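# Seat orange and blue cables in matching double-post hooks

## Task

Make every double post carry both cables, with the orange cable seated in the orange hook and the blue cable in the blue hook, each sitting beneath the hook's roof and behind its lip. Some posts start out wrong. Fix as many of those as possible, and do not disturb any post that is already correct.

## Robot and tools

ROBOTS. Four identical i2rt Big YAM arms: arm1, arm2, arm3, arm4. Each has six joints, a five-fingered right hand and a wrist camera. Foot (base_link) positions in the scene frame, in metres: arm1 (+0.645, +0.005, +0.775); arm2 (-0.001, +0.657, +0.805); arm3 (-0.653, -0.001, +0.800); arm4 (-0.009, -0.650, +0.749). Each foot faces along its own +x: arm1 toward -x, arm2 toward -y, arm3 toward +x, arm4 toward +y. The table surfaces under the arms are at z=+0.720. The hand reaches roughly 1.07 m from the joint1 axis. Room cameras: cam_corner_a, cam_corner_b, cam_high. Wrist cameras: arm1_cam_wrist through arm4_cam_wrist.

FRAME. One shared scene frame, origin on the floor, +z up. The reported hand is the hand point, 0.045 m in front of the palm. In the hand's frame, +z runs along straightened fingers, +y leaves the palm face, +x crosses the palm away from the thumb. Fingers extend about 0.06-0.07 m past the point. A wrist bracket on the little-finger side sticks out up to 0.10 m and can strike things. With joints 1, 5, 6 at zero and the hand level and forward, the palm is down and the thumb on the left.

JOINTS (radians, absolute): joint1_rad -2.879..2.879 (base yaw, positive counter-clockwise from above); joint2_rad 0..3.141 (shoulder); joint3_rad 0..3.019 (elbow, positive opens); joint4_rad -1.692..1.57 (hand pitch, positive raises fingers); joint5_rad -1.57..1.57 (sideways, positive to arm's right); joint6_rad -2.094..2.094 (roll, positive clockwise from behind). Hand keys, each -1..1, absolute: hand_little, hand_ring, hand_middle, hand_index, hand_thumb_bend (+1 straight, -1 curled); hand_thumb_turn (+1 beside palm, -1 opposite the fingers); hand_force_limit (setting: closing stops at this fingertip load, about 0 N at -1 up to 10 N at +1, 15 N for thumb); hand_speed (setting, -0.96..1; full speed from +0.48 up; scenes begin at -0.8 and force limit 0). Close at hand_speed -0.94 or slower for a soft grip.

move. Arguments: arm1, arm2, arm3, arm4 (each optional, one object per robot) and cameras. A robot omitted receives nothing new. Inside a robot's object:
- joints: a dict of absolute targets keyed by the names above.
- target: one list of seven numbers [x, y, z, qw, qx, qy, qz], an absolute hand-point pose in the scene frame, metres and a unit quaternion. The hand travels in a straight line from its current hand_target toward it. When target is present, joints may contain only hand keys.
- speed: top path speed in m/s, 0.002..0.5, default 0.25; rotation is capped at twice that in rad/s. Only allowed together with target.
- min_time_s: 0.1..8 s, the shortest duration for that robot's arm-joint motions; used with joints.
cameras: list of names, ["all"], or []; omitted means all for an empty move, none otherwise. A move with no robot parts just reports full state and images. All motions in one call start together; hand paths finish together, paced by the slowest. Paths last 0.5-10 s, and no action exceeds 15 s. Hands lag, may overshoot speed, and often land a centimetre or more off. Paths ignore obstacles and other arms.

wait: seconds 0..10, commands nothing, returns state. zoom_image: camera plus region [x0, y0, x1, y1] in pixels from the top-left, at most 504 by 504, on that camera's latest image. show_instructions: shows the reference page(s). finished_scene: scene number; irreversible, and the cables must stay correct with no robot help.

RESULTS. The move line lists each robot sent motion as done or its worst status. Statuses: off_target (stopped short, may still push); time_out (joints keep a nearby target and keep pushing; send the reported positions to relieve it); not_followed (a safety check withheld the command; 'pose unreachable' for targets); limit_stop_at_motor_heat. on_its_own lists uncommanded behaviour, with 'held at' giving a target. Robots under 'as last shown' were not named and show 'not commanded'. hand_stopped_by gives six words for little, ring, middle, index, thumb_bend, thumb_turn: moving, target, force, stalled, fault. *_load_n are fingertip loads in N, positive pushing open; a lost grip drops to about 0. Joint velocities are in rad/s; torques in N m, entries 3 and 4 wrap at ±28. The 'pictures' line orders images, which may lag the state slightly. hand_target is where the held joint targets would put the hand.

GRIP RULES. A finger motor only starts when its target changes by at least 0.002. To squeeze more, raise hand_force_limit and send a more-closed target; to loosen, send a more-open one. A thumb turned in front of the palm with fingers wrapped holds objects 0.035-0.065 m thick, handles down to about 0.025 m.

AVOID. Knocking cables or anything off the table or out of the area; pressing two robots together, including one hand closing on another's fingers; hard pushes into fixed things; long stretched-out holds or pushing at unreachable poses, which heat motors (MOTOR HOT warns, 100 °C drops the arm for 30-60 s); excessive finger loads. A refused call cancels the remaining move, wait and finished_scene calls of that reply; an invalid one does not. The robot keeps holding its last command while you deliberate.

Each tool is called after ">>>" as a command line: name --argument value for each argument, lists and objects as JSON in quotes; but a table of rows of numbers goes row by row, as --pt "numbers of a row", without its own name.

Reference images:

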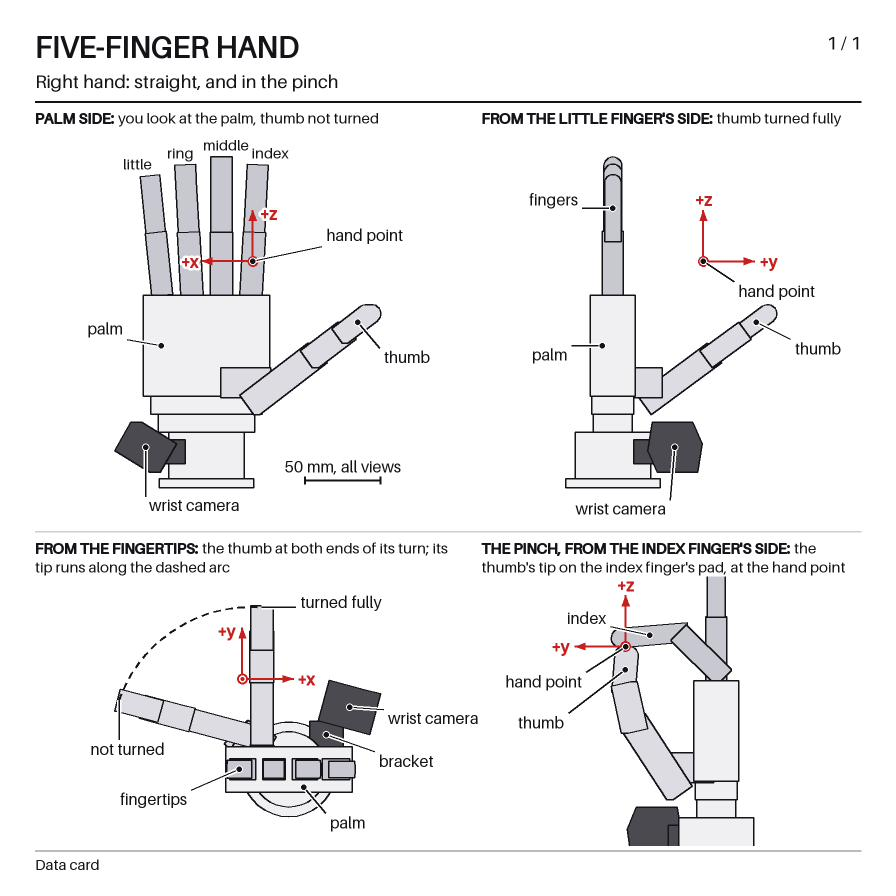

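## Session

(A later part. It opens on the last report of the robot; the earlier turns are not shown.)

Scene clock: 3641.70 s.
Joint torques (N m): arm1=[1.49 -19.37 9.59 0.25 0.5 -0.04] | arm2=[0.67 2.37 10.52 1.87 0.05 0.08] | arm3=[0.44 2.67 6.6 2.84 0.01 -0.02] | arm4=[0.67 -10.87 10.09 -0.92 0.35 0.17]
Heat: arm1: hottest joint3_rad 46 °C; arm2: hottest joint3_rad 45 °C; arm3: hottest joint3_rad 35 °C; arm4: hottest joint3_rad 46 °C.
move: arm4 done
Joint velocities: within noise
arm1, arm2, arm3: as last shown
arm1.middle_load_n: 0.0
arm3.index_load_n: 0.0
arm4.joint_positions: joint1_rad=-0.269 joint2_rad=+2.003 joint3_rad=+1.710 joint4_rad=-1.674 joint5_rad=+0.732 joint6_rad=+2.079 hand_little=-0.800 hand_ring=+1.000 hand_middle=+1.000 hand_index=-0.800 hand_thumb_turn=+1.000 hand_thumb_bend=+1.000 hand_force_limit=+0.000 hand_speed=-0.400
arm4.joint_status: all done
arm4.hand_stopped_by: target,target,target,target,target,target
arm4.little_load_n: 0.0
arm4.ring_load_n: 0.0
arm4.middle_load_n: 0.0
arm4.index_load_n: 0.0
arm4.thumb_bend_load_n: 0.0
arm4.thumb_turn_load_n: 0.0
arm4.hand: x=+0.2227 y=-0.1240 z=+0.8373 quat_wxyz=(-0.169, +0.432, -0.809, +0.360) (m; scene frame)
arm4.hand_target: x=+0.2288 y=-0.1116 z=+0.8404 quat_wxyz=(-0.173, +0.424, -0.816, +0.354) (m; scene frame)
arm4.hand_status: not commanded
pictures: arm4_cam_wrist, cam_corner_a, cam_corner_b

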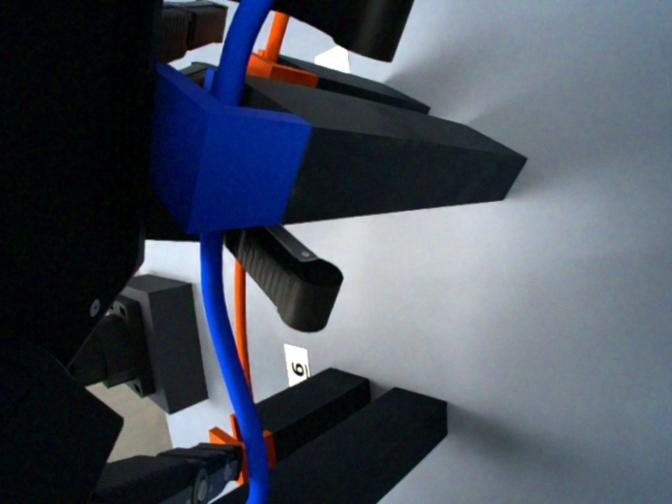

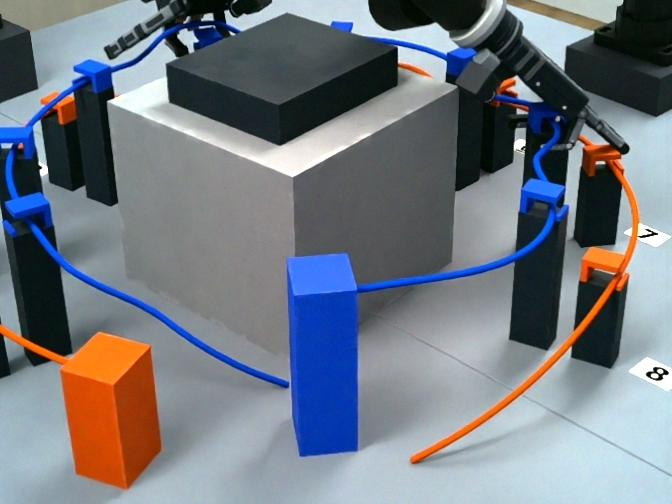

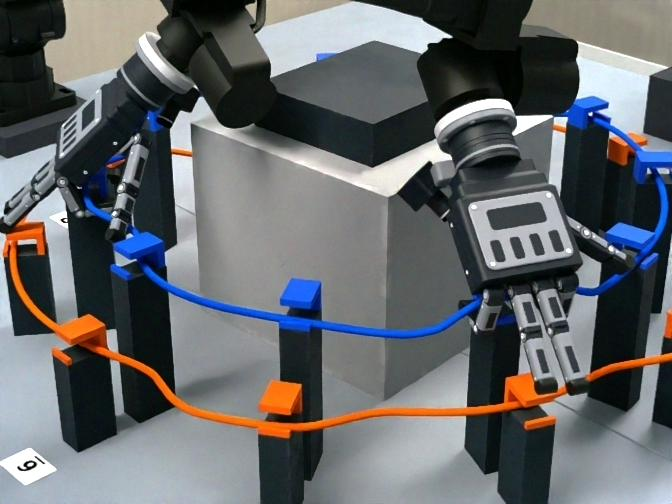

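>>> move --arm4 '{"joints": {"hand_index": -0.45, "hand_little": -0.45}}' --cameras '["arm4_cam_wrist", "cam_corner_a", "cam_corner_b"]'

>>> zoom_image --camera "cam_corner_a" --region '[525, 95, 575, 145]'

>>> zoom_image --camera "cam_corner_b" --region '[60, 165, 100, 205]'

Scene clock: 3652.43 s.
Joint torques (N m): arm1=[1.49 -19.43 9.59 0.23 0.5 -0.04] | arm2=[0.56 2.26 10.54 1.74 0.08 0.07] | arm3=[-0.03 3.08 6.63 2.8 -0.02 -0.03] | arm4=[0.56 -10.99 9.88 -0.9 0.35 0.17]
Heat: arm1: hottest joint3_rad 46 °C; arm2: hottest joint3_rad 45 °C; arm3: hottest joint3_rad 35 °C; arm4: hottest joint3_rad 46 °C.
move: arm4 done
Joint velocities: within noise
arm1, arm2, arm3: as last shown
arm1.thumb_turn_load_n: 0.0
arm4.joint_positions: joint1_rad=-0.269 joint2_rad=+2.004 joint3_rad=+1.712 joint4_rad=-1.675 joint5_rad=+0.732 joint6_rad=+2.079 hand_little=-0.450 hand_ring=+1.000 hand_middle=+1.000 hand_index=-0.450 hand_thumb_turn=+1.000 hand_thumb_bend=+1.000 hand_force_limit=+0.000 hand_speed=-0.400
arm4.joint_status: all done
arm4.hand_stopped_by: target,target,target,target,target,target
arm4.little_load_n: 0.0
arm4.ring_load_n: 0.0
arm4.middle_load_n: 0.0
arm4.index_load_n: 0.0
arm4.thumb_bend_load_n: 0.0
arm4.thumb_turn_load_n: -0.5
arm4.hand: x=+0.2229 y=-0.1233 z=+0.8374 quat_wxyz=(-0.169, +0.432, -0.809, +0.360) (m; scene frame)
arm4.hand_target: x=+0.2288 y=-0.1116 z=+0.8404 quat_wxyz=(-0.173, +0.424, -0.816, +0.354) (m; scene frame)
arm4.hand_status: not commanded
pictures: arm4_cam_wrist, cam_corner_a, cam_corner_b

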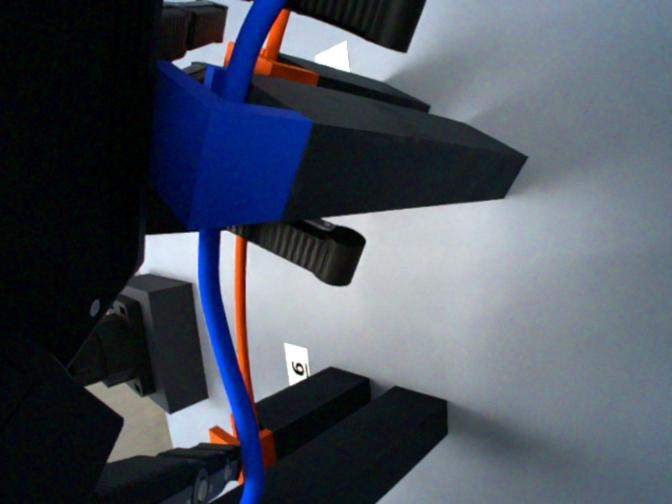

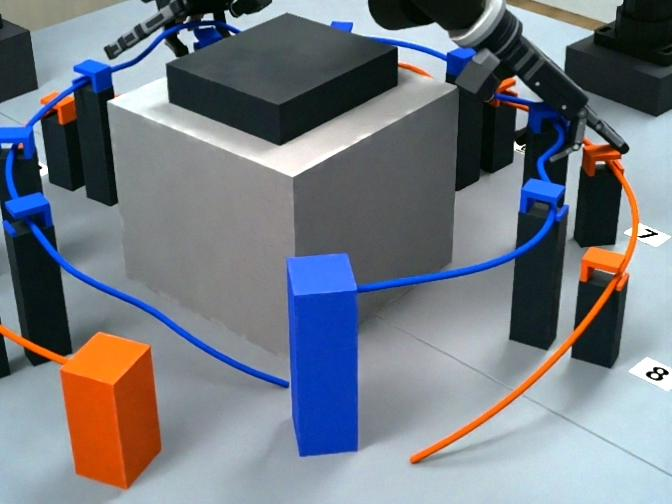

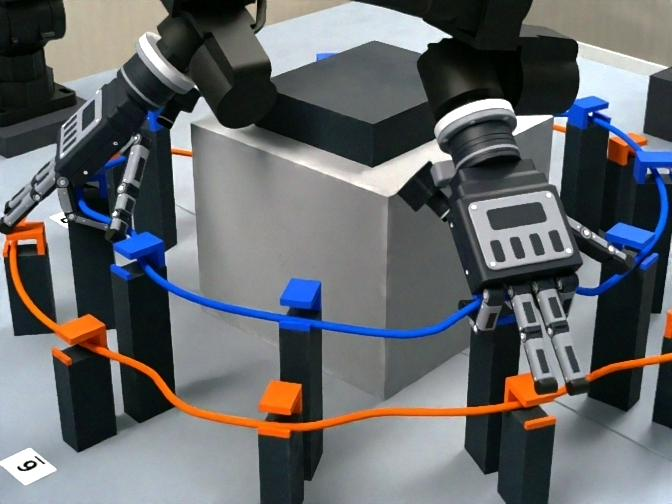

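Scaled by 10.080.

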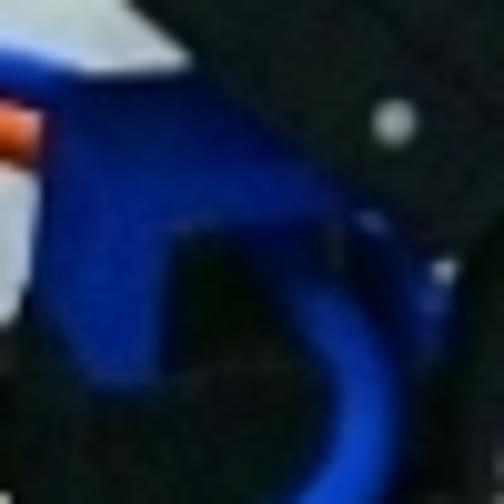

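Scaled by 12.600.

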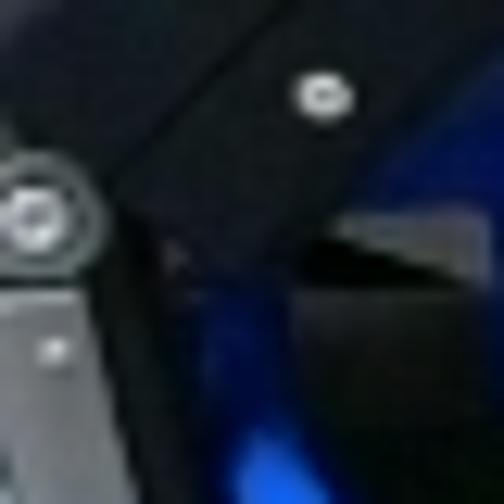

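>>> move --arm4 '{"joints": {"hand_index": 1.0, "hand_little": 1.0}}' --cameras '["arm4_cam_wrist", "cam_corner_a", "cam_corner_b"]'

>>> zoom_image --camera "cam_corner_a" --region '[525, 95, 575, 145]'

>>> zoom_image --camera "cam_corner_b" --region '[60, 165, 100, 205]'

Scene clock: 3661.90 s.
Joint torques (N m): arm1=[1.49 -19.37 9.61 0.25 0.5 -0.04] | arm2=[0.73 1.67 10.45 1.78 0.08 0.08] | arm3=[-0.03 3.14 6.49 2.85 0 -0.01] | arm4=[0.73 -11.22 9.88 -0.91 0.35 0.18]
Heat: arm1: hottest joint3_rad 47 °C; arm2: hottest joint3_rad 45 °C; arm3: hottest joint3_rad 35 °C; arm4: hottest joint3_rad 45 °C.
move: arm4 done
Joint velocities: within noise
arm1, arm2, arm3: as last shown
arm3.index_load_n: -0.5
arm4.joint_positions: joint1_rad=-0.269 joint2_rad=+2.004 joint3_rad=+1.712 joint4_rad=-1.675 joint5_rad=+0.732 joint6_rad=+2.079 hand_little=+1.000 hand_ring=+1.000 hand_middle=+1.000 hand_index=+1.000 hand_thumb_turn=+1.000 hand_thumb_bend=+1.000 hand_force_limit=+0.000 hand_speed=-0.400
arm4.joint_status: all done
arm4.hand_stopped_by: target,target,target,target,target,target
arm4.little_load_n: 0.0
arm4.ring_load_n: 0.0
arm4.middle_load_n: 0.0
arm4.index_load_n: 0.0
arm4.thumb_bend_load_n: 0.0
arm4.thumb_turn_load_n: 0.0
arm4.hand: x=+0.2229 y=-0.1233 z=+0.8374 quat_wxyz=(-0.169, +0.432, -0.809, +0.360) (m; scene frame)
arm4.hand_target: x=+0.2288 y=-0.1116 z=+0.8404 quat_wxyz=(-0.173, +0.424, -0.816, +0.354) (m; scene frame)
arm4.hand_status: not commanded
pictures: arm4_cam_wrist, cam_corner_a, cam_corner_b

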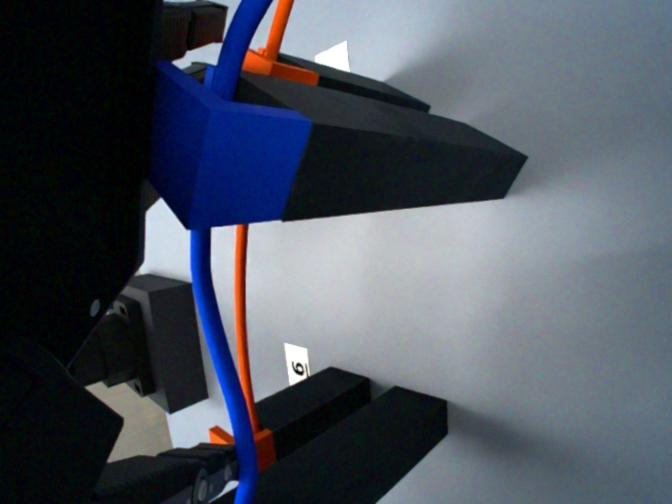

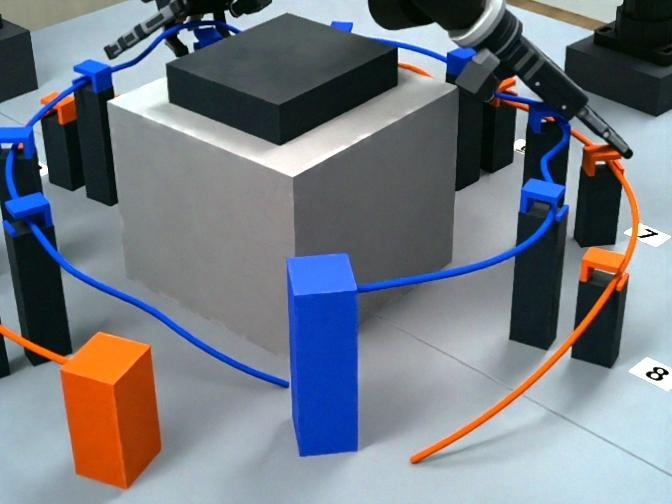

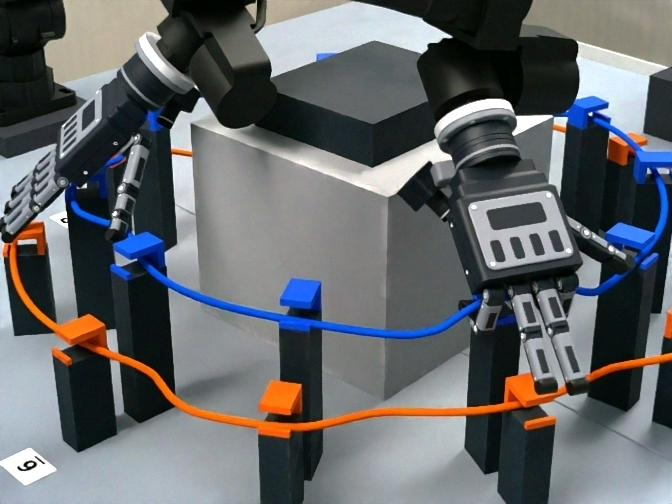

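Scaled by 10.080.

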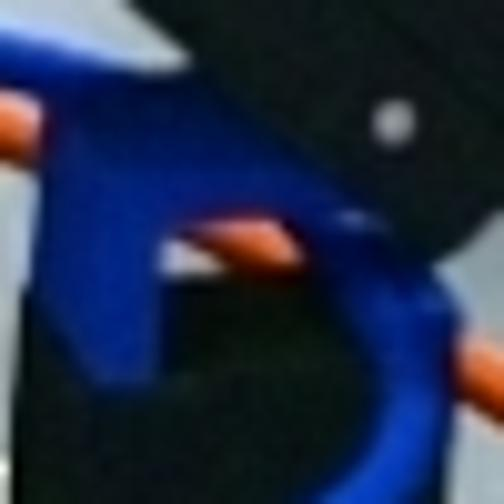

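Scaled by 12.600.

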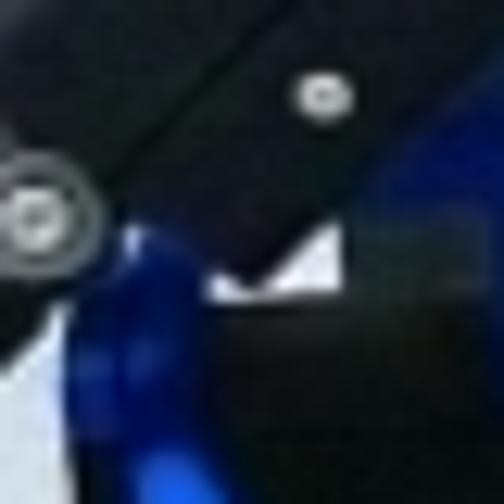

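>>> zoom_image --camera "cam_corner_b" --region '[60, 120, 180, 280]'

>>> zoom_image --camera "arm4_cam_wrist" --region '[40, 260, 400, 504]'

Scaled by 3.150.

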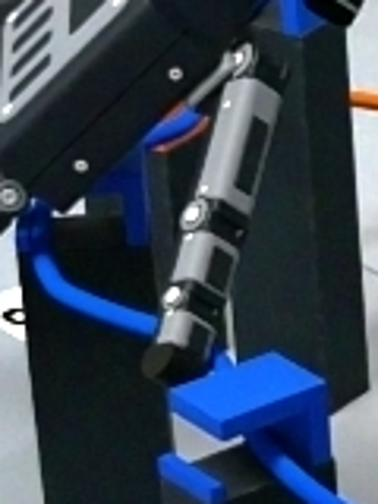

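Scaled by 1.400 from the camera's 672x504 image, which has a finer 960x720 frame.

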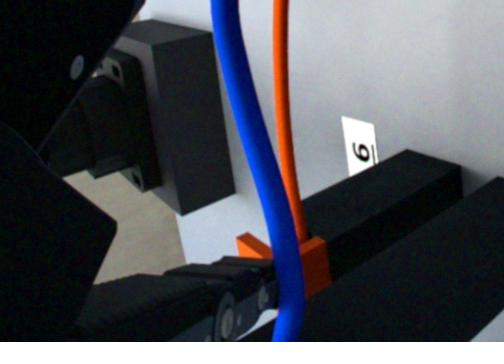

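>>> move --arm4 '{"target": [0.2300, -0.1125, 0.925, -0.1755, 0.423, -0.816, 0.3525], "speed": 0.08}' --arm1 '{"target": [0.0565, 0.279, 0.8285, -0.4144, 0.8887, -0.1776, 0.0828], "speed": 0.06}' --cameras '["arm4_cam_wrist", "arm1_cam_wrist", "cam_corner_a", "cam_corner_b"]'

>>> zoom_image --camera "cam_corner_a" --region '[505, 80, 605, 180]'

>>> zoom_image --camera "cam_corner_b" --region '[40, 130, 180, 270]'

>>> zoom_image --camera "cam_corner_b" --region '[440, 230, 580, 370]'

Scene clock: 3699.87 s.
Joint torques (N m): arm1=[1.44 -19.55 7.9 0.91 0.49 -0.02] | arm2=[0.38 2.14 10.47 1.85 0.08 0.06] | arm3=[0.32 3.19 6.69 2.95 0.04 -0.03] | arm4=[0.21 -13.8 10.29 -0.72 0.58 -0.09]
Heat: arm1: hottest joint3_rad 47 °C; arm2: hottest joint3_rad 45 °C; arm3: hottest joint3_rad 34 °C; arm4: hottest joint3_rad 44 °C.
move: arm1 off_target; arm4 off_target
Joint velocities: within noise
arm1.joint_positions: joint1_rad=-0.228 joint2_rad=+2.067 joint3_rad=+1.755 joint4_rad=-1.410 joint5_rad=+0.868 joint6_rad=+1.785 hand_little=-0.800 hand_ring=+1.000 hand_middle=+1.000 hand_index=-0.800 hand_thumb_turn=+1.000 hand_thumb_bend=+1.000 hand_force_limit=+0.000 hand_speed=-0.400
arm1.joint_status: not commanded
arm1.hand_stopped_by: target,target,target,target,target,target
arm1.little_load_n: 0.0
arm1.ring_load_n: 0.0
arm1.middle_load_n: 0.0
arm1.index_load_n: 0.0
arm1.thumb_bend_load_n: 0.0
arm1.thumb_turn_load_n: 0.0
arm1.hand: x=+0.0649 y=+0.2812 z=+0.8387 quat_wxyz=(-0.416, +0.887, -0.181, +0.083) (m; scene frame)
arm1.hand_target: x=+0.0568 y=+0.2789 z=+0.8287 quat_wxyz=(-0.415, +0.889, -0.178, +0.083) (m; scene frame)
arm1.hand_status: off_target (0.013 m and 0.5 deg from the pose sent, 0.026 m and 0.4 deg at the start)
arm2.joint_positions: joint1_rad=+0.990 joint2_rad=+0.695 joint3_rad=+1.429 joint4_rad=-1.193 joint5_rad=-0.003 joint6_rad=-1.307 hand_little=+1.000 hand_ring=+1.000 hand_middle=+1.000 hand_index=+1.000 hand_thumb_turn=+1.000 hand_thumb_bend=+1.000 hand_force_limit=+0.000 hand_speed=-0.400
arm2.joint_status: not commanded
arm2.hand_stopped_by: target,target,target,target,target,target
arm2.little_load_n: 0.0
arm2.ring_load_n: 0.0
arm2.middle_load_n: 0.0
arm2.index_load_n: 0.0
arm2.thumb_bend_load_n: 0.0
arm2.thumb_turn_load_n: 0.0
arm2.hand: x=+0.2054 y=+0.4670 z=+1.3281 quat_wxyz=(+0.076, +0.777, -0.339, +0.525) (m; scene frame)
arm2.hand_target: x=+0.2058 y=+0.4697 z=+1.3357 quat_wxyz=(+0.073, +0.775, -0.338, +0.529) (m; scene frame)
arm2.hand_status: not commanded
arm3.joint_positions: joint1_rad=-0.045 joint2_rad=+0.578 joint3_rad=+1.347 joint4_rad=-1.048 joint5_rad=-0.002 joint6_rad=-1.274 hand_little=+1.000 hand_ring=+1.000 hand_middle=+1.000 hand_index=+1.000 hand_thumb_turn=+1.000 hand_thumb_bend=+1.000 hand_force_limit=+0.000 hand_speed=-0.500
arm3.joint_status: not commanded
arm3.hand_stopped_by: target,target,target,target,target,target
arm3.little_load_n: 0.0
arm3.ring_load_n: 0.0
arm3.middle_load_n: 0.0
arm3.index_load_n: 0.0
arm3.thumb_bend_load_n: 0.0
arm3.thumb_turn_load_n: 0.0
arm3.hand: x=-0.3978 y=-0.0633 z=+1.3428 quat_wxyz=(-0.079, +0.785, -0.135, +0.600) (m; scene frame)
arm3.hand_target: x=-0.3954 y=-0.0671 z=+1.3445 quat_wxyz=(-0.078, +0.779, -0.145, +0.605) (m; scene frame)
arm3.hand_status: not commanded
arm4.joint_positions: joint1_rad=-0.272 joint2_rad=+1.911 joint3_rad=+1.723 joint4_rad=-1.675 joint5_rad=+0.734 joint6_rad=+2.002 hand_little=+1.000 hand_ring=+1.000 hand_middle=+1.000 hand_index=+1.000 hand_thumb_turn=+1.000 hand_thumb_bend=+1.000 hand_force_limit=+0.000 hand_speed=-0.400
arm4.joint_status: not commanded
arm4.hand_stopped_by: target,target,target,target,target,target
arm4.little_load_n: 0.0
arm4.ring_load_n: 0.0
arm4.middle_load_n: 0.0
arm4.index_load_n: 0.0
arm4.thumb_bend_load_n: 0.0
arm4.thumb_turn_load_n: -0.5
arm4.hand: x=+0.2220 y=-0.1220 z=+0.8907 quat_wxyz=(-0.188, +0.449, -0.808, +0.332) (m; scene frame)
arm4.hand_target: x=+0.2299 y=-0.1142 z=+0.9245 quat_wxyz=(-0.206, +0.441, -0.816, +0.312) (m; scene frame)
arm4.hand_status: off_target (0.036 m and 4.2 deg from the pose sent, 0.089 m and 1.7 deg at the start; a joint's target at an end of its range on 53 of 53 steps)
pictures: arm1_cam_wrist, arm4_cam_wrist, cam_corner_a, cam_corner_b

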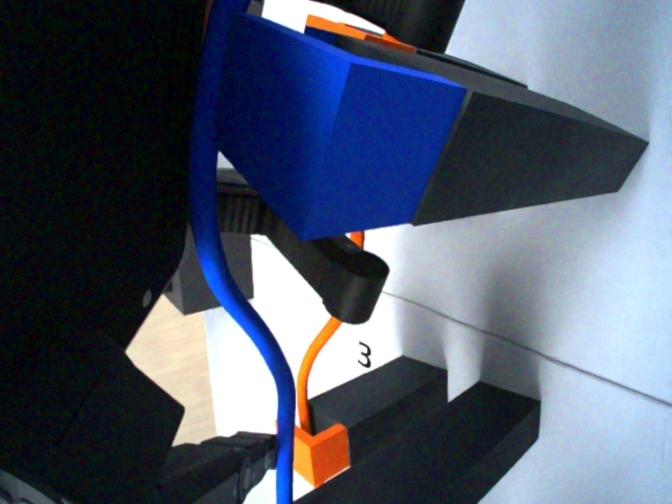

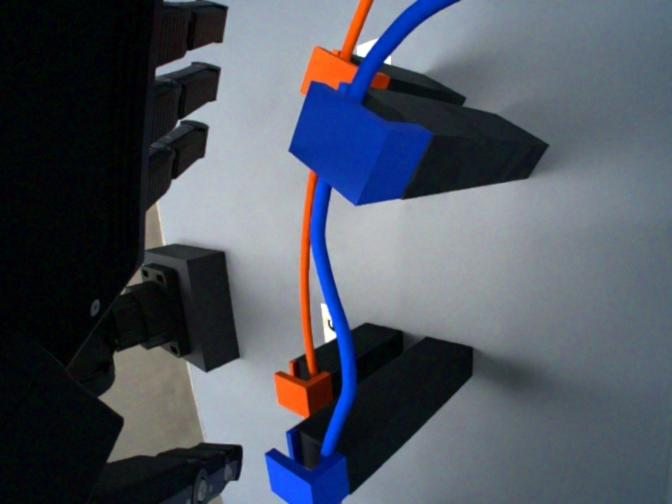

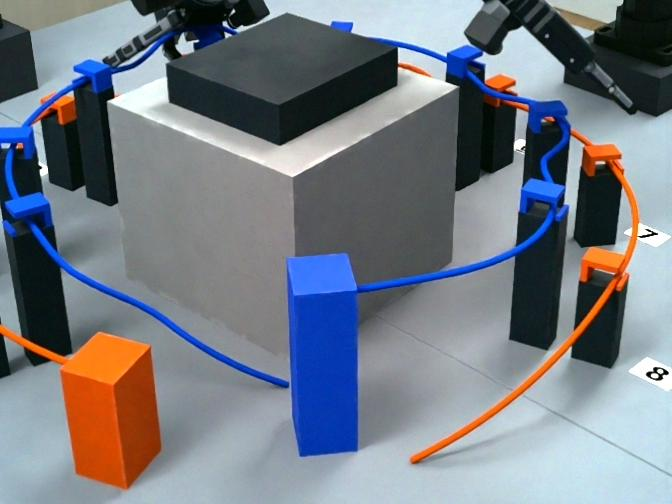

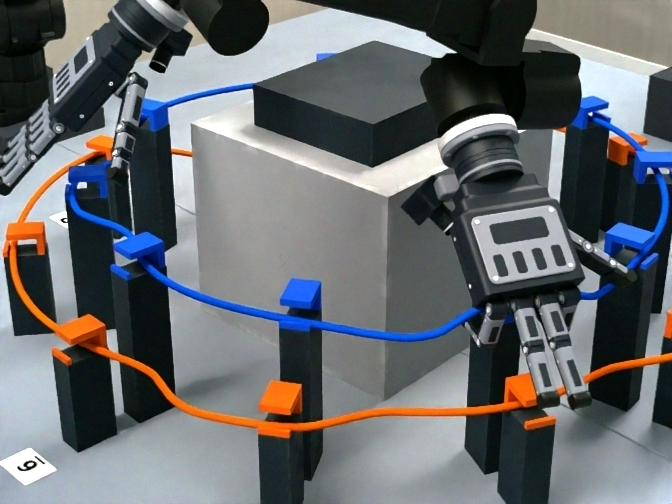

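Scaled by 5.040.

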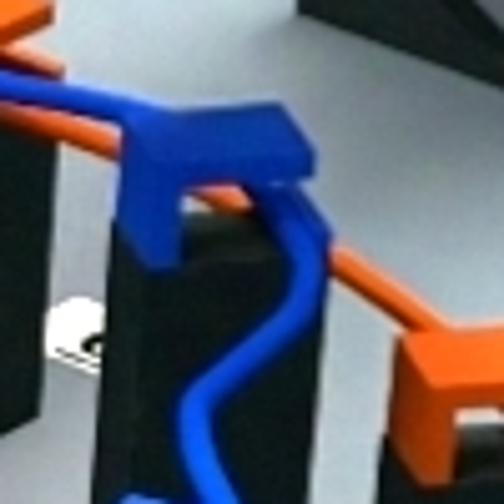

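Scaled by 3.600.

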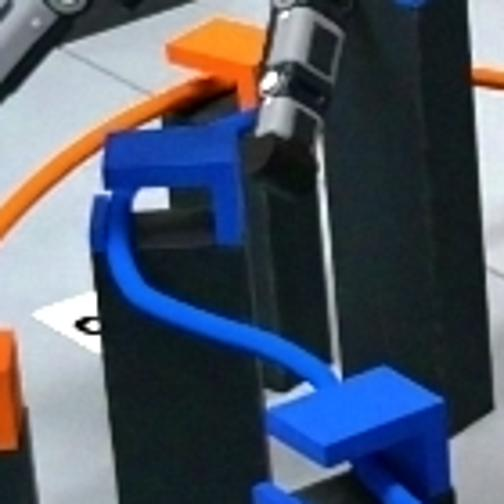

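Scaled by 3.600.

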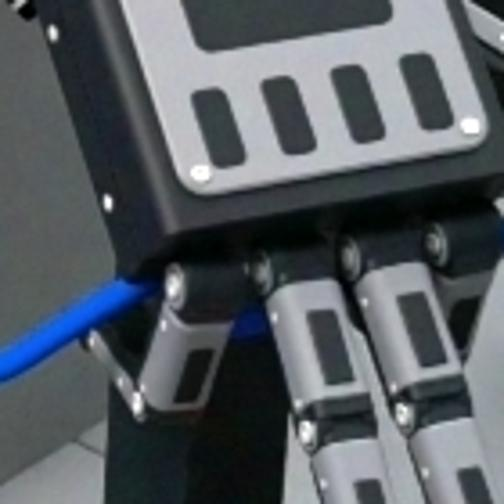

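>>> move --arm4 '{"joints": {"joint2_rad": 1.25}, "min_time_s": 1.2}' --arm1 '{"target": [0.0473, 0.2563, 0.829, -0.4121, 0.8837, -0.2008, 0.0936], "speed": 0.04}' --cameras '["arm1_cam_wrist", "cam_corner_a", "cam_corner_b", "arm2_cam_wrist"]'

>>> zoom_image --camera "cam_corner_b" --region '[440, 230, 580, 370]'

>>> zoom_image --camera "arm2_cam_wrist" --region '[200, 100, 500, 325]'

Scene clock: 3722.23 s.
Joint torques (N m): arm1=[3.14 -19.43 9.2 0.14 0.05 0.13] | arm2=[0.56 2.14 10.5 1.78 0.05 0.04] | arm3=[0.03 3.08 6.52 2.81 -0.01 -0.03] | arm4=[0.5 -3.08 9.84 0.57 0.53 -0.07]
Heat: arm1: hottest joint3_rad 46 °C; arm2: hottest joint3_rad 45 °C; arm3: hottest joint3_rad 34 °C; arm4: hottest joint3_rad 45 °C.
move: arm1 off_target; arm4 done
Joint velocities: within noise
arm1.joint_positions: joint1_rad=-0.212 joint2_rad=+2.104 joint3_rad=+1.809 joint4_rad=-1.525 joint5_rad=+0.860 joint6_rad=+1.906 hand_little=-0.800 hand_ring=+1.000 hand_middle=+1.000 hand_index=-0.800 hand_thumb_turn=+1.000 hand_thumb_bend=+1.000 hand_force_limit=+0.000 hand_speed=-0.400
arm1.joint_status: not commanded
arm1.hand_stopped_by: target,target,target,target,target,target
arm1.little_load_n: 0.5
arm1.ring_load_n: 0.0
arm1.middle_load_n: -0.5
arm1.index_load_n: 0.0
arm1.thumb_bend_load_n: 0.0
arm1.thumb_turn_load_n: 0.0
arm1.hand: x=+0.0652 y=+0.2730 z=+0.8382 quat_wxyz=(-0.416, +0.880, -0.208, +0.099) (m; scene frame)
arm1.hand_target: x=+0.0485 y=+0.2560 z=+0.8292 quat_wxyz=(-0.412, +0.884, -0.201, +0.093) (m; scene frame)
arm1.hand_status: off_target (0.026 m and 1.2 deg from the pose sent, 0.032 m and 2.6 deg at the start)
arm2, arm3: as last shown
arm4.joint_positions: joint1_rad=-0.272 joint2_rad=+1.244 joint3_rad=+1.733 joint4_rad=-1.678 joint5_rad=+0.735 joint6_rad=+2.001 hand_little=+1.000 hand_ring=+1.000 hand_middle=+1.000 hand_index=+1.000 hand_thumb_turn=+1.000 hand_thumb_bend=+1.000 hand_force_limit=+0.000 hand_speed=-0.400
arm4.joint_status: all done
arm4.hand_stopped_by: target,target,target,target,target,target
arm4.little_load_n: 0.0
arm4.ring_load_n: 0.0
arm4.middle_load_n: 0.0
arm4.index_load_n: 0.0
arm4.thumb_bend_load_n: 0.0
arm4.thumb_turn_load_n: 0.0
arm4.hand: x=+0.1920 y=-0.2424 z=+1.2300 quat_wxyz=(-0.385, +0.338, -0.854, +0.089) (m; scene frame)
arm4.hand_target: x=+0.1961 y=-0.2435 z=+1.2438 quat_wxyz=(-0.391, +0.335, -0.853, +0.085) (m; scene frame)
arm4.hand_status: not commanded
pictures: arm1_cam_wrist, arm2_cam_wrist, cam_corner_a, cam_corner_b

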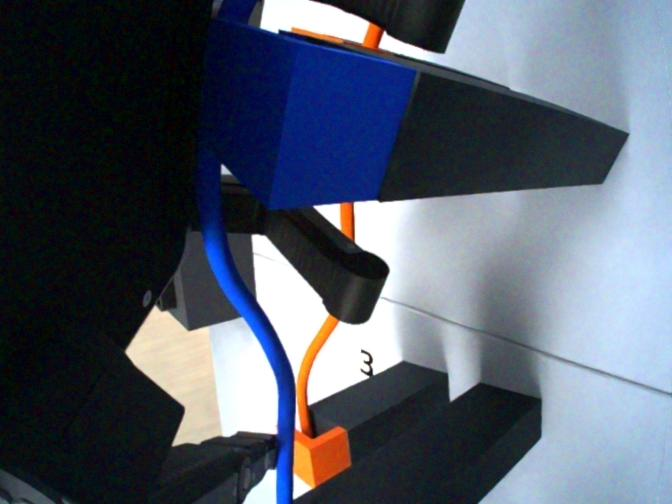

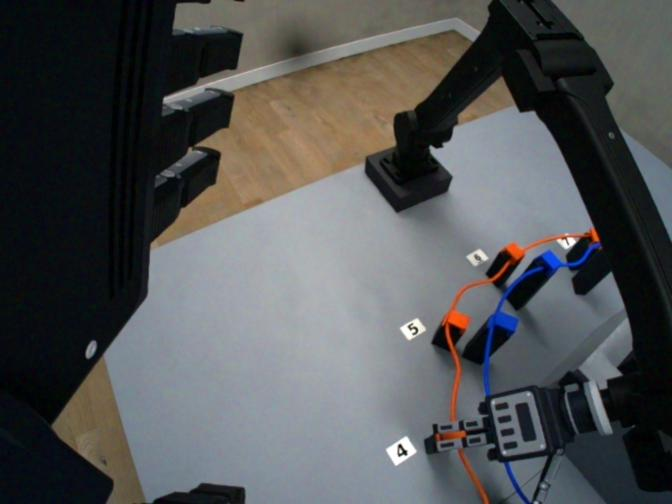

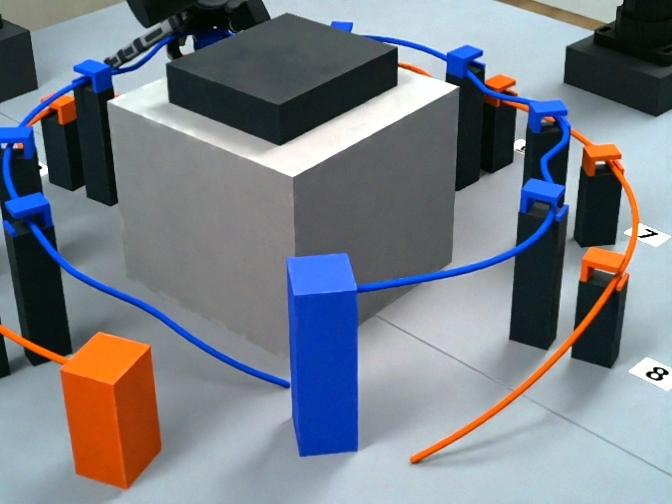

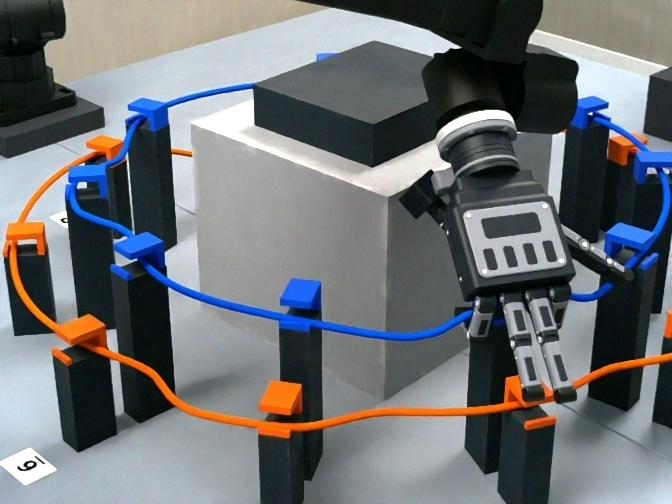

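Scaled by 3.600.

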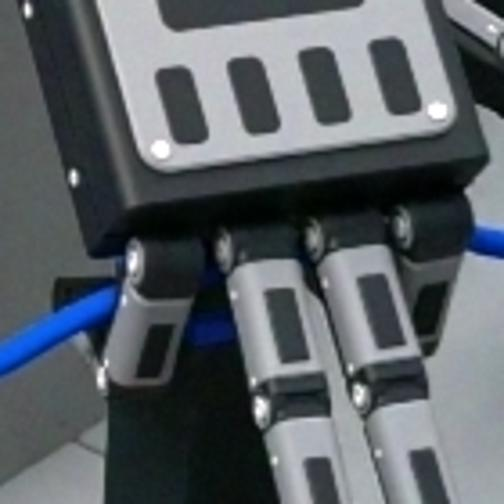

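Scaled by 1.680 from the camera's 672x504 image, which has a finer 960x720 frame.

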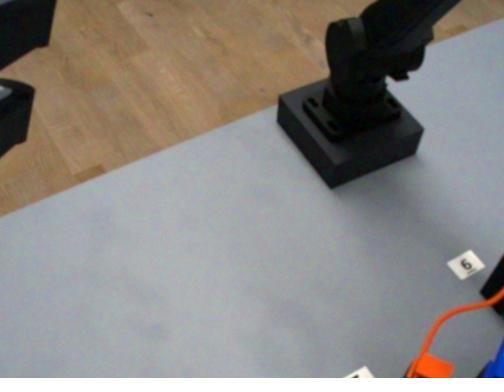

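>>> move --cameras '["arm2_cam_wrist", "arm1_cam_wrist", "cam_high", "cam_corner_b"]'

>>> zoom_image --camera "arm2_cam_wrist" --region '[420, 370, 580, 490]'

>>> zoom_image --camera "arm1_cam_wrist" --region '[140, 0, 440, 225]'

>>> zoom_image --camera "cam_corner_b" --region '[450, 280, 530, 360]'

Scene clock: 3744.13 s.
Joint torques (N m): arm1=[3.14 -19.37 9.17 0.16 0.05 0.13] | arm2=[0.73 1.9 10.43 1.81 0.06 0.04] | arm3=[-0.03 3.08 6.61 2.81 -0.01 -0.02] | arm4=[0.15 -3.31 9.83 0.49 0.53 -0.07]
Heat: arm1: hottest joint3_rad 46 °C; arm2: hottest joint3_rad 45 °C; arm3: hottest joint3_rad 34 °C; arm4: hottest joint3_rad 46 °C.
Joint velocities: within noise
arm1.joint_positions: joint1_rad=-0.212 joint2_rad=+2.104 joint3_rad=+1.809 joint4_rad=-1.525 joint5_rad=+0.860 joint6_rad=+1.906 hand_little=-0.800 hand_ring=+1.000 hand_middle=+1.000 hand_index=-0.800 hand_thumb_turn=+1.000 hand_thumb_bend=+1.000 hand_force_limit=+0.000 hand_speed=-0.400
arm1.joint_status: not commanded
arm1.hand_stopped_by: target,target,target,target,target,target
arm1.little_load_n: 0.0
arm1.ring_load_n: 0.0
arm1.middle_load_n: 0.0
arm1.index_load_n: 0.0
arm1.thumb_bend_load_n: 0.0
arm1.thumb_turn_load_n: 0.0
arm1.hand: x=+0.0652 y=+0.2730 z=+0.8382 quat_wxyz=(-0.416, +0.880, -0.208, +0.099) (m; scene frame)
arm1.hand_target: x=+0.0485 y=+0.2560 z=+0.8292 quat_wxyz=(-0.412, +0.884, -0.201, +0.093) (m; scene frame)
arm1.hand_status: off_target (0.026 m and 1.2 deg from the pose sent, 0.032 m and 2.6 deg at the start)
arm2.joint_positions: joint1_rad=+0.990 joint2_rad=+0.695 joint3_rad=+1.429 joint4_rad=-1.193 joint5_rad=-0.003 joint6_rad=-1.307 hand_little=+1.000 hand_ring=+1.000 hand_middle=+1.000 hand_index=+1.000 hand_thumb_turn=+1.000 hand_thumb_bend=+1.000 hand_force_limit=+0.000 hand_speed=-0.400
arm2.joint_status: not commanded
arm2.hand_stopped_by: target,target,target,target,target,target
arm2.little_load_n: 0.0
arm2.ring_load_n: 0.0
arm2.middle_load_n: 0.0
arm2.index_load_n: 0.0
arm2.thumb_bend_load_n: 0.0
arm2.thumb_turn_load_n: 0.0
arm2.hand: x=+0.2054 y=+0.4670 z=+1.3281 quat_wxyz=(+0.076, +0.777, -0.339, +0.525) (m; scene frame)
arm2.hand_target: x=+0.2058 y=+0.4697 z=+1.3357 quat_wxyz=(+0.073, +0.775, -0.338, +0.529) (m; scene frame)
arm2.hand_status: not commanded
arm3.joint_positions: joint1_rad=-0.045 joint2_rad=+0.578 joint3_rad=+1.347 joint4_rad=-1.048 joint5_rad=-0.002 joint6_rad=-1.274 hand_little=+1.000 hand_ring=+1.000 hand_middle=+1.000 hand_index=+1.000 hand_thumb_turn=+1.000 hand_thumb_bend=+1.000 hand_force_limit=+0.000 hand_speed=-0.500
arm3.joint_status: not commanded
arm3.hand_stopped_by: target,target,target,target,target,target
arm3.little_load_n: 0.0
arm3.ring_load_n: 0.0
arm3.middle_load_n: 0.0
arm3.index_load_n: 0.0
arm3.thumb_bend_load_n: 0.0
arm3.thumb_turn_load_n: 0.0
arm3.hand: x=-0.3978 y=-0.0633 z=+1.3428 quat_wxyz=(-0.079, +0.785, -0.135, +0.600) (m; scene frame)
arm3.hand_target: x=-0.3954 y=-0.0671 z=+1.3445 quat_wxyz=(-0.078, +0.779, -0.145, +0.605) (m; scene frame)
arm3.hand_status: not commanded
arm4.joint_positions: joint1_rad=-0.272 joint2_rad=+1.244 joint3_rad=+1.733 joint4_rad=-1.678 joint5_rad=+0.735 joint6_rad=+2.001 hand_little=+1.000 hand_ring=+1.000 hand_middle=+1.000 hand_index=+1.000 hand_thumb_turn=+1.000 hand_thumb_bend=+1.000 hand_force_limit=+0.000 hand_speed=-0.400
arm4.joint_status: all done
arm4.hand_stopped_by: target,target,target,target,target,target
arm4.little_load_n: 0.0
arm4.ring_load_n: 0.0
arm4.middle_load_n: 0.0
arm4.index_load_n: 0.0
arm4.thumb_bend_load_n: 0.0
arm4.thumb_turn_load_n: 0.0
arm4.hand: x=+0.1920 y=-0.2424 z=+1.2300 quat_wxyz=(-0.385, +0.338, -0.854, +0.089) (m; scene frame)
arm4.hand_target: x=+0.1961 y=-0.2435 z=+1.2438 quat_wxyz=(-0.391, +0.335, -0.853, +0.085) (m; scene frame)
arm4.hand_status: not commanded
pictures: arm1_cam_wrist, arm2_cam_wrist, cam_corner_b, cam_high

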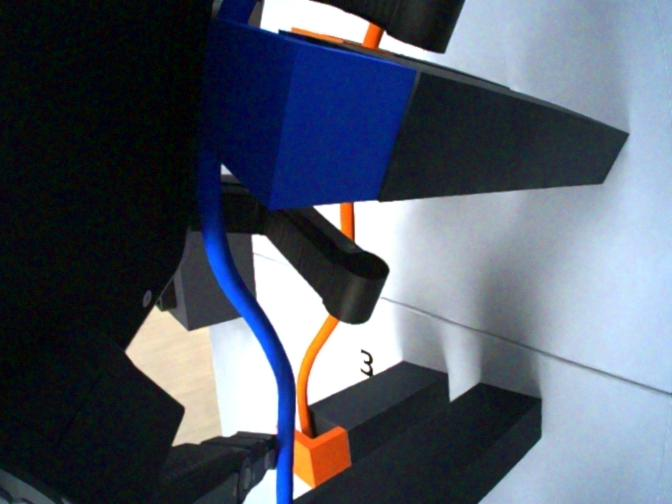

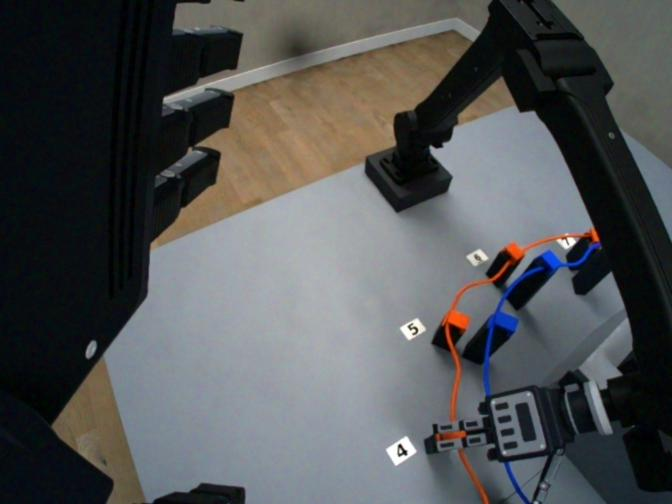

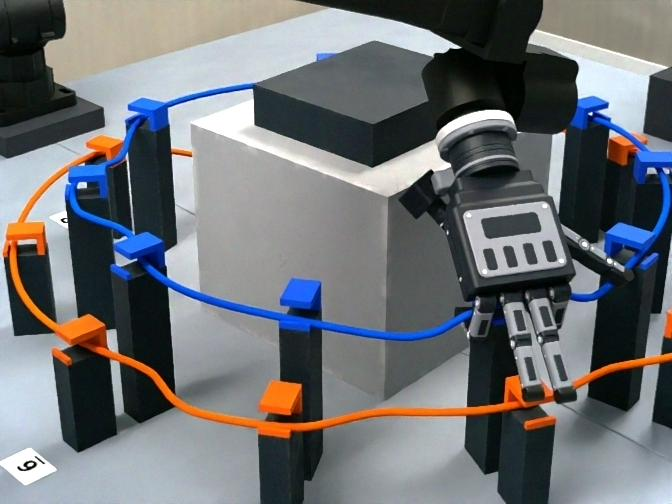

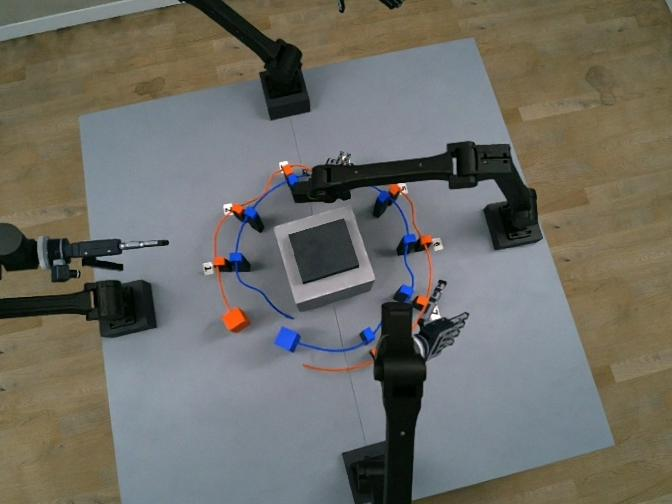

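Scaled by 3.150 from the camera's 672x504 image, which has a finer 960x720 frame.

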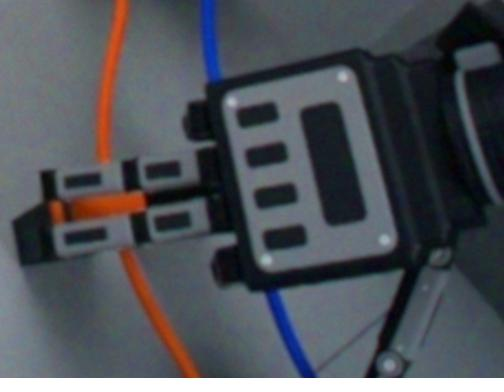

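Scaled by 1.680 from the camera's 672x504 image, which has a finer 960x720 frame.

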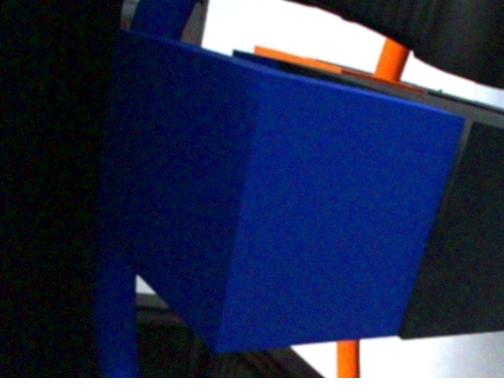

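Scaled by 6.300.

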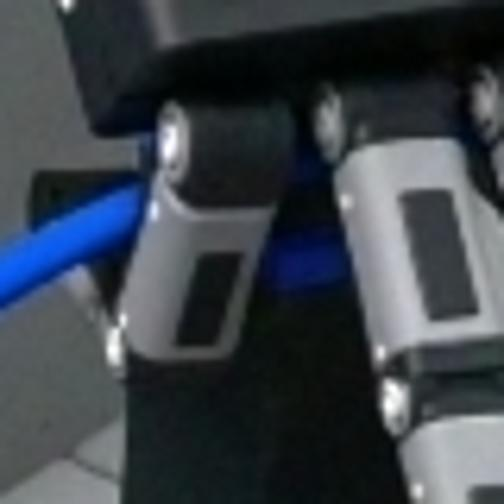

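>>> zoom_image --camera "cam_corner_b" --region '[465, 290, 515, 340]'

>>> zoom_image --camera "cam_high" --region '[290, 140, 390, 240]'

Scaled by 10.080.

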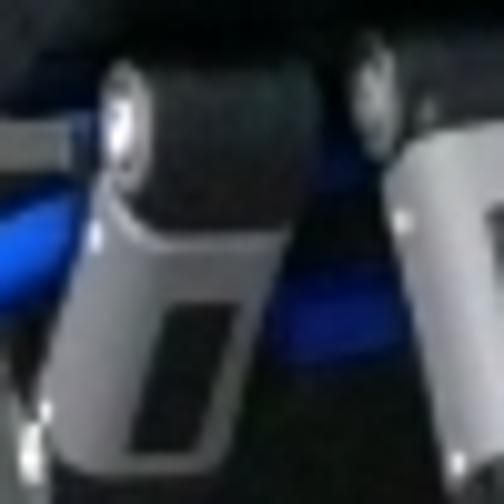

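Scaled by 5.040.

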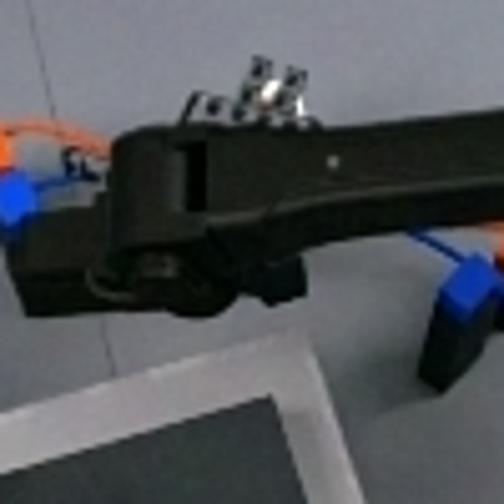

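>>> move --arm1 '{"target": [0.0620, 0.2815, 0.8235, -0.4121, 0.8837, -0.2008, 0.0936], "speed": 0.06}' --cameras '["arm1_cam_wrist", "cam_corner_b"]'

>>> zoom_image --camera "cam_corner_b" --region '[455, 285, 525, 355]'

Scene clock: 3796.73 s.
Joint torques (N m): arm1=[0.67 -21.42 5.98 1.22 0.31 -0.01] | arm2=[0.73 1.9 10.5 1.81 0.08 0.08] | arm3=[-0.15 3.02 6.57 2.84 -0.02 0.01] | arm4=[0.26 -3.37 9.83 0.57 0.53 -0.06]
Heat: arm1: hottest joint3_rad 45 °C; arm2: hottest joint3_rad 45 °C; arm3: hottest joint3_rad 34 °C; arm4: hottest joint3_rad 46 °C.
move: arm1 done
Joint velocities: within noise
arm1.joint_positions: joint1_rad=-0.222 joint2_rad=+2.103 joint3_rad=+1.798 joint4_rad=-1.474 joint5_rad=+0.864 joint6_rad=+1.856 hand_little=-0.800 hand_ring=+1.000 hand_middle=+1.000 hand_index=-0.800 hand_thumb_turn=+1.000 hand_thumb_bend=+1.000 hand_force_limit=+0.000 hand_speed=-0.400
arm1.joint_status: not commanded
arm1.hand_stopped_by: target,target,target,target,target,target
arm1.little_load_n: -0.5
arm1.ring_load_n: 0.0
arm1.middle_load_n: 0.0
arm1.index_load_n: 0.0
arm1.thumb_bend_load_n: 0.0
arm1.thumb_turn_load_n: 0.0
arm1.hand: x=+0.0620 y=+0.2790 z=+0.8337 quat_wxyz=(-0.416, +0.883, -0.198, +0.093) (m; scene frame)
arm1.hand_target: x=+0.0622 y=+0.2815 z=+0.8237 quat_wxyz=(-0.412, +0.884, -0.201, +0.094) (m; scene frame)
arm1.hand_status: done (0.010 m and 0.5 deg from the pose sent, 0.017 m and 1.2 deg at the start)
arm2, arm3, arm4: as last shown
arm3.little_load_n: -0.5
pictures: arm1_cam_wrist, cam_corner_b

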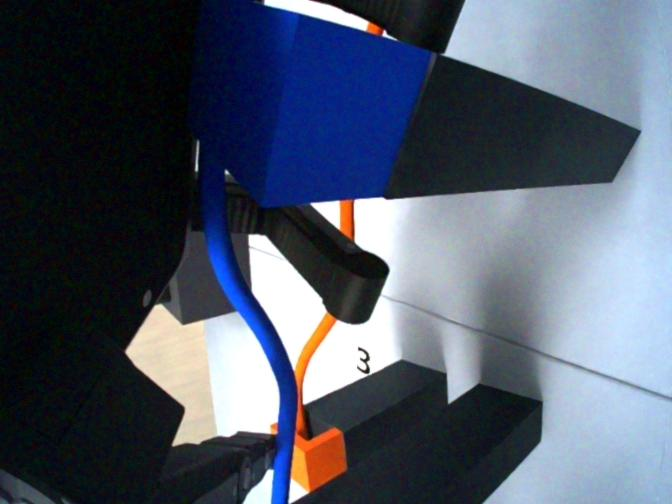

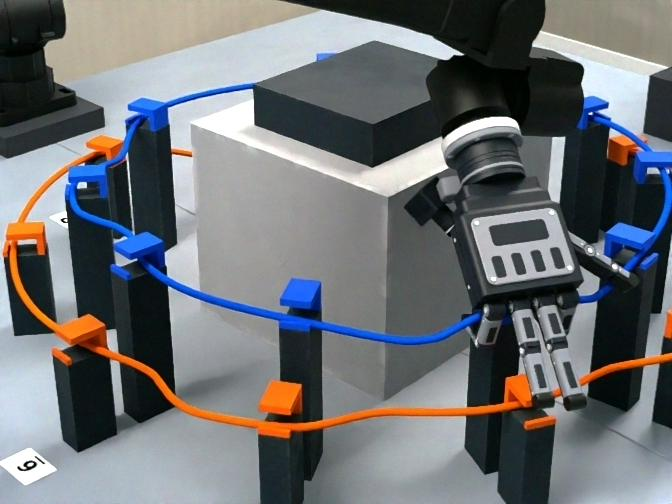

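Scaled by 7.200.

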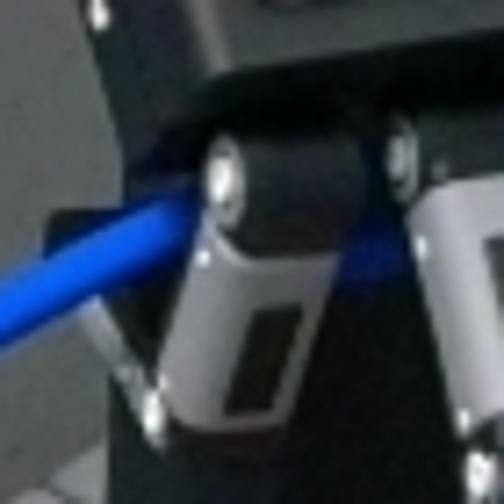

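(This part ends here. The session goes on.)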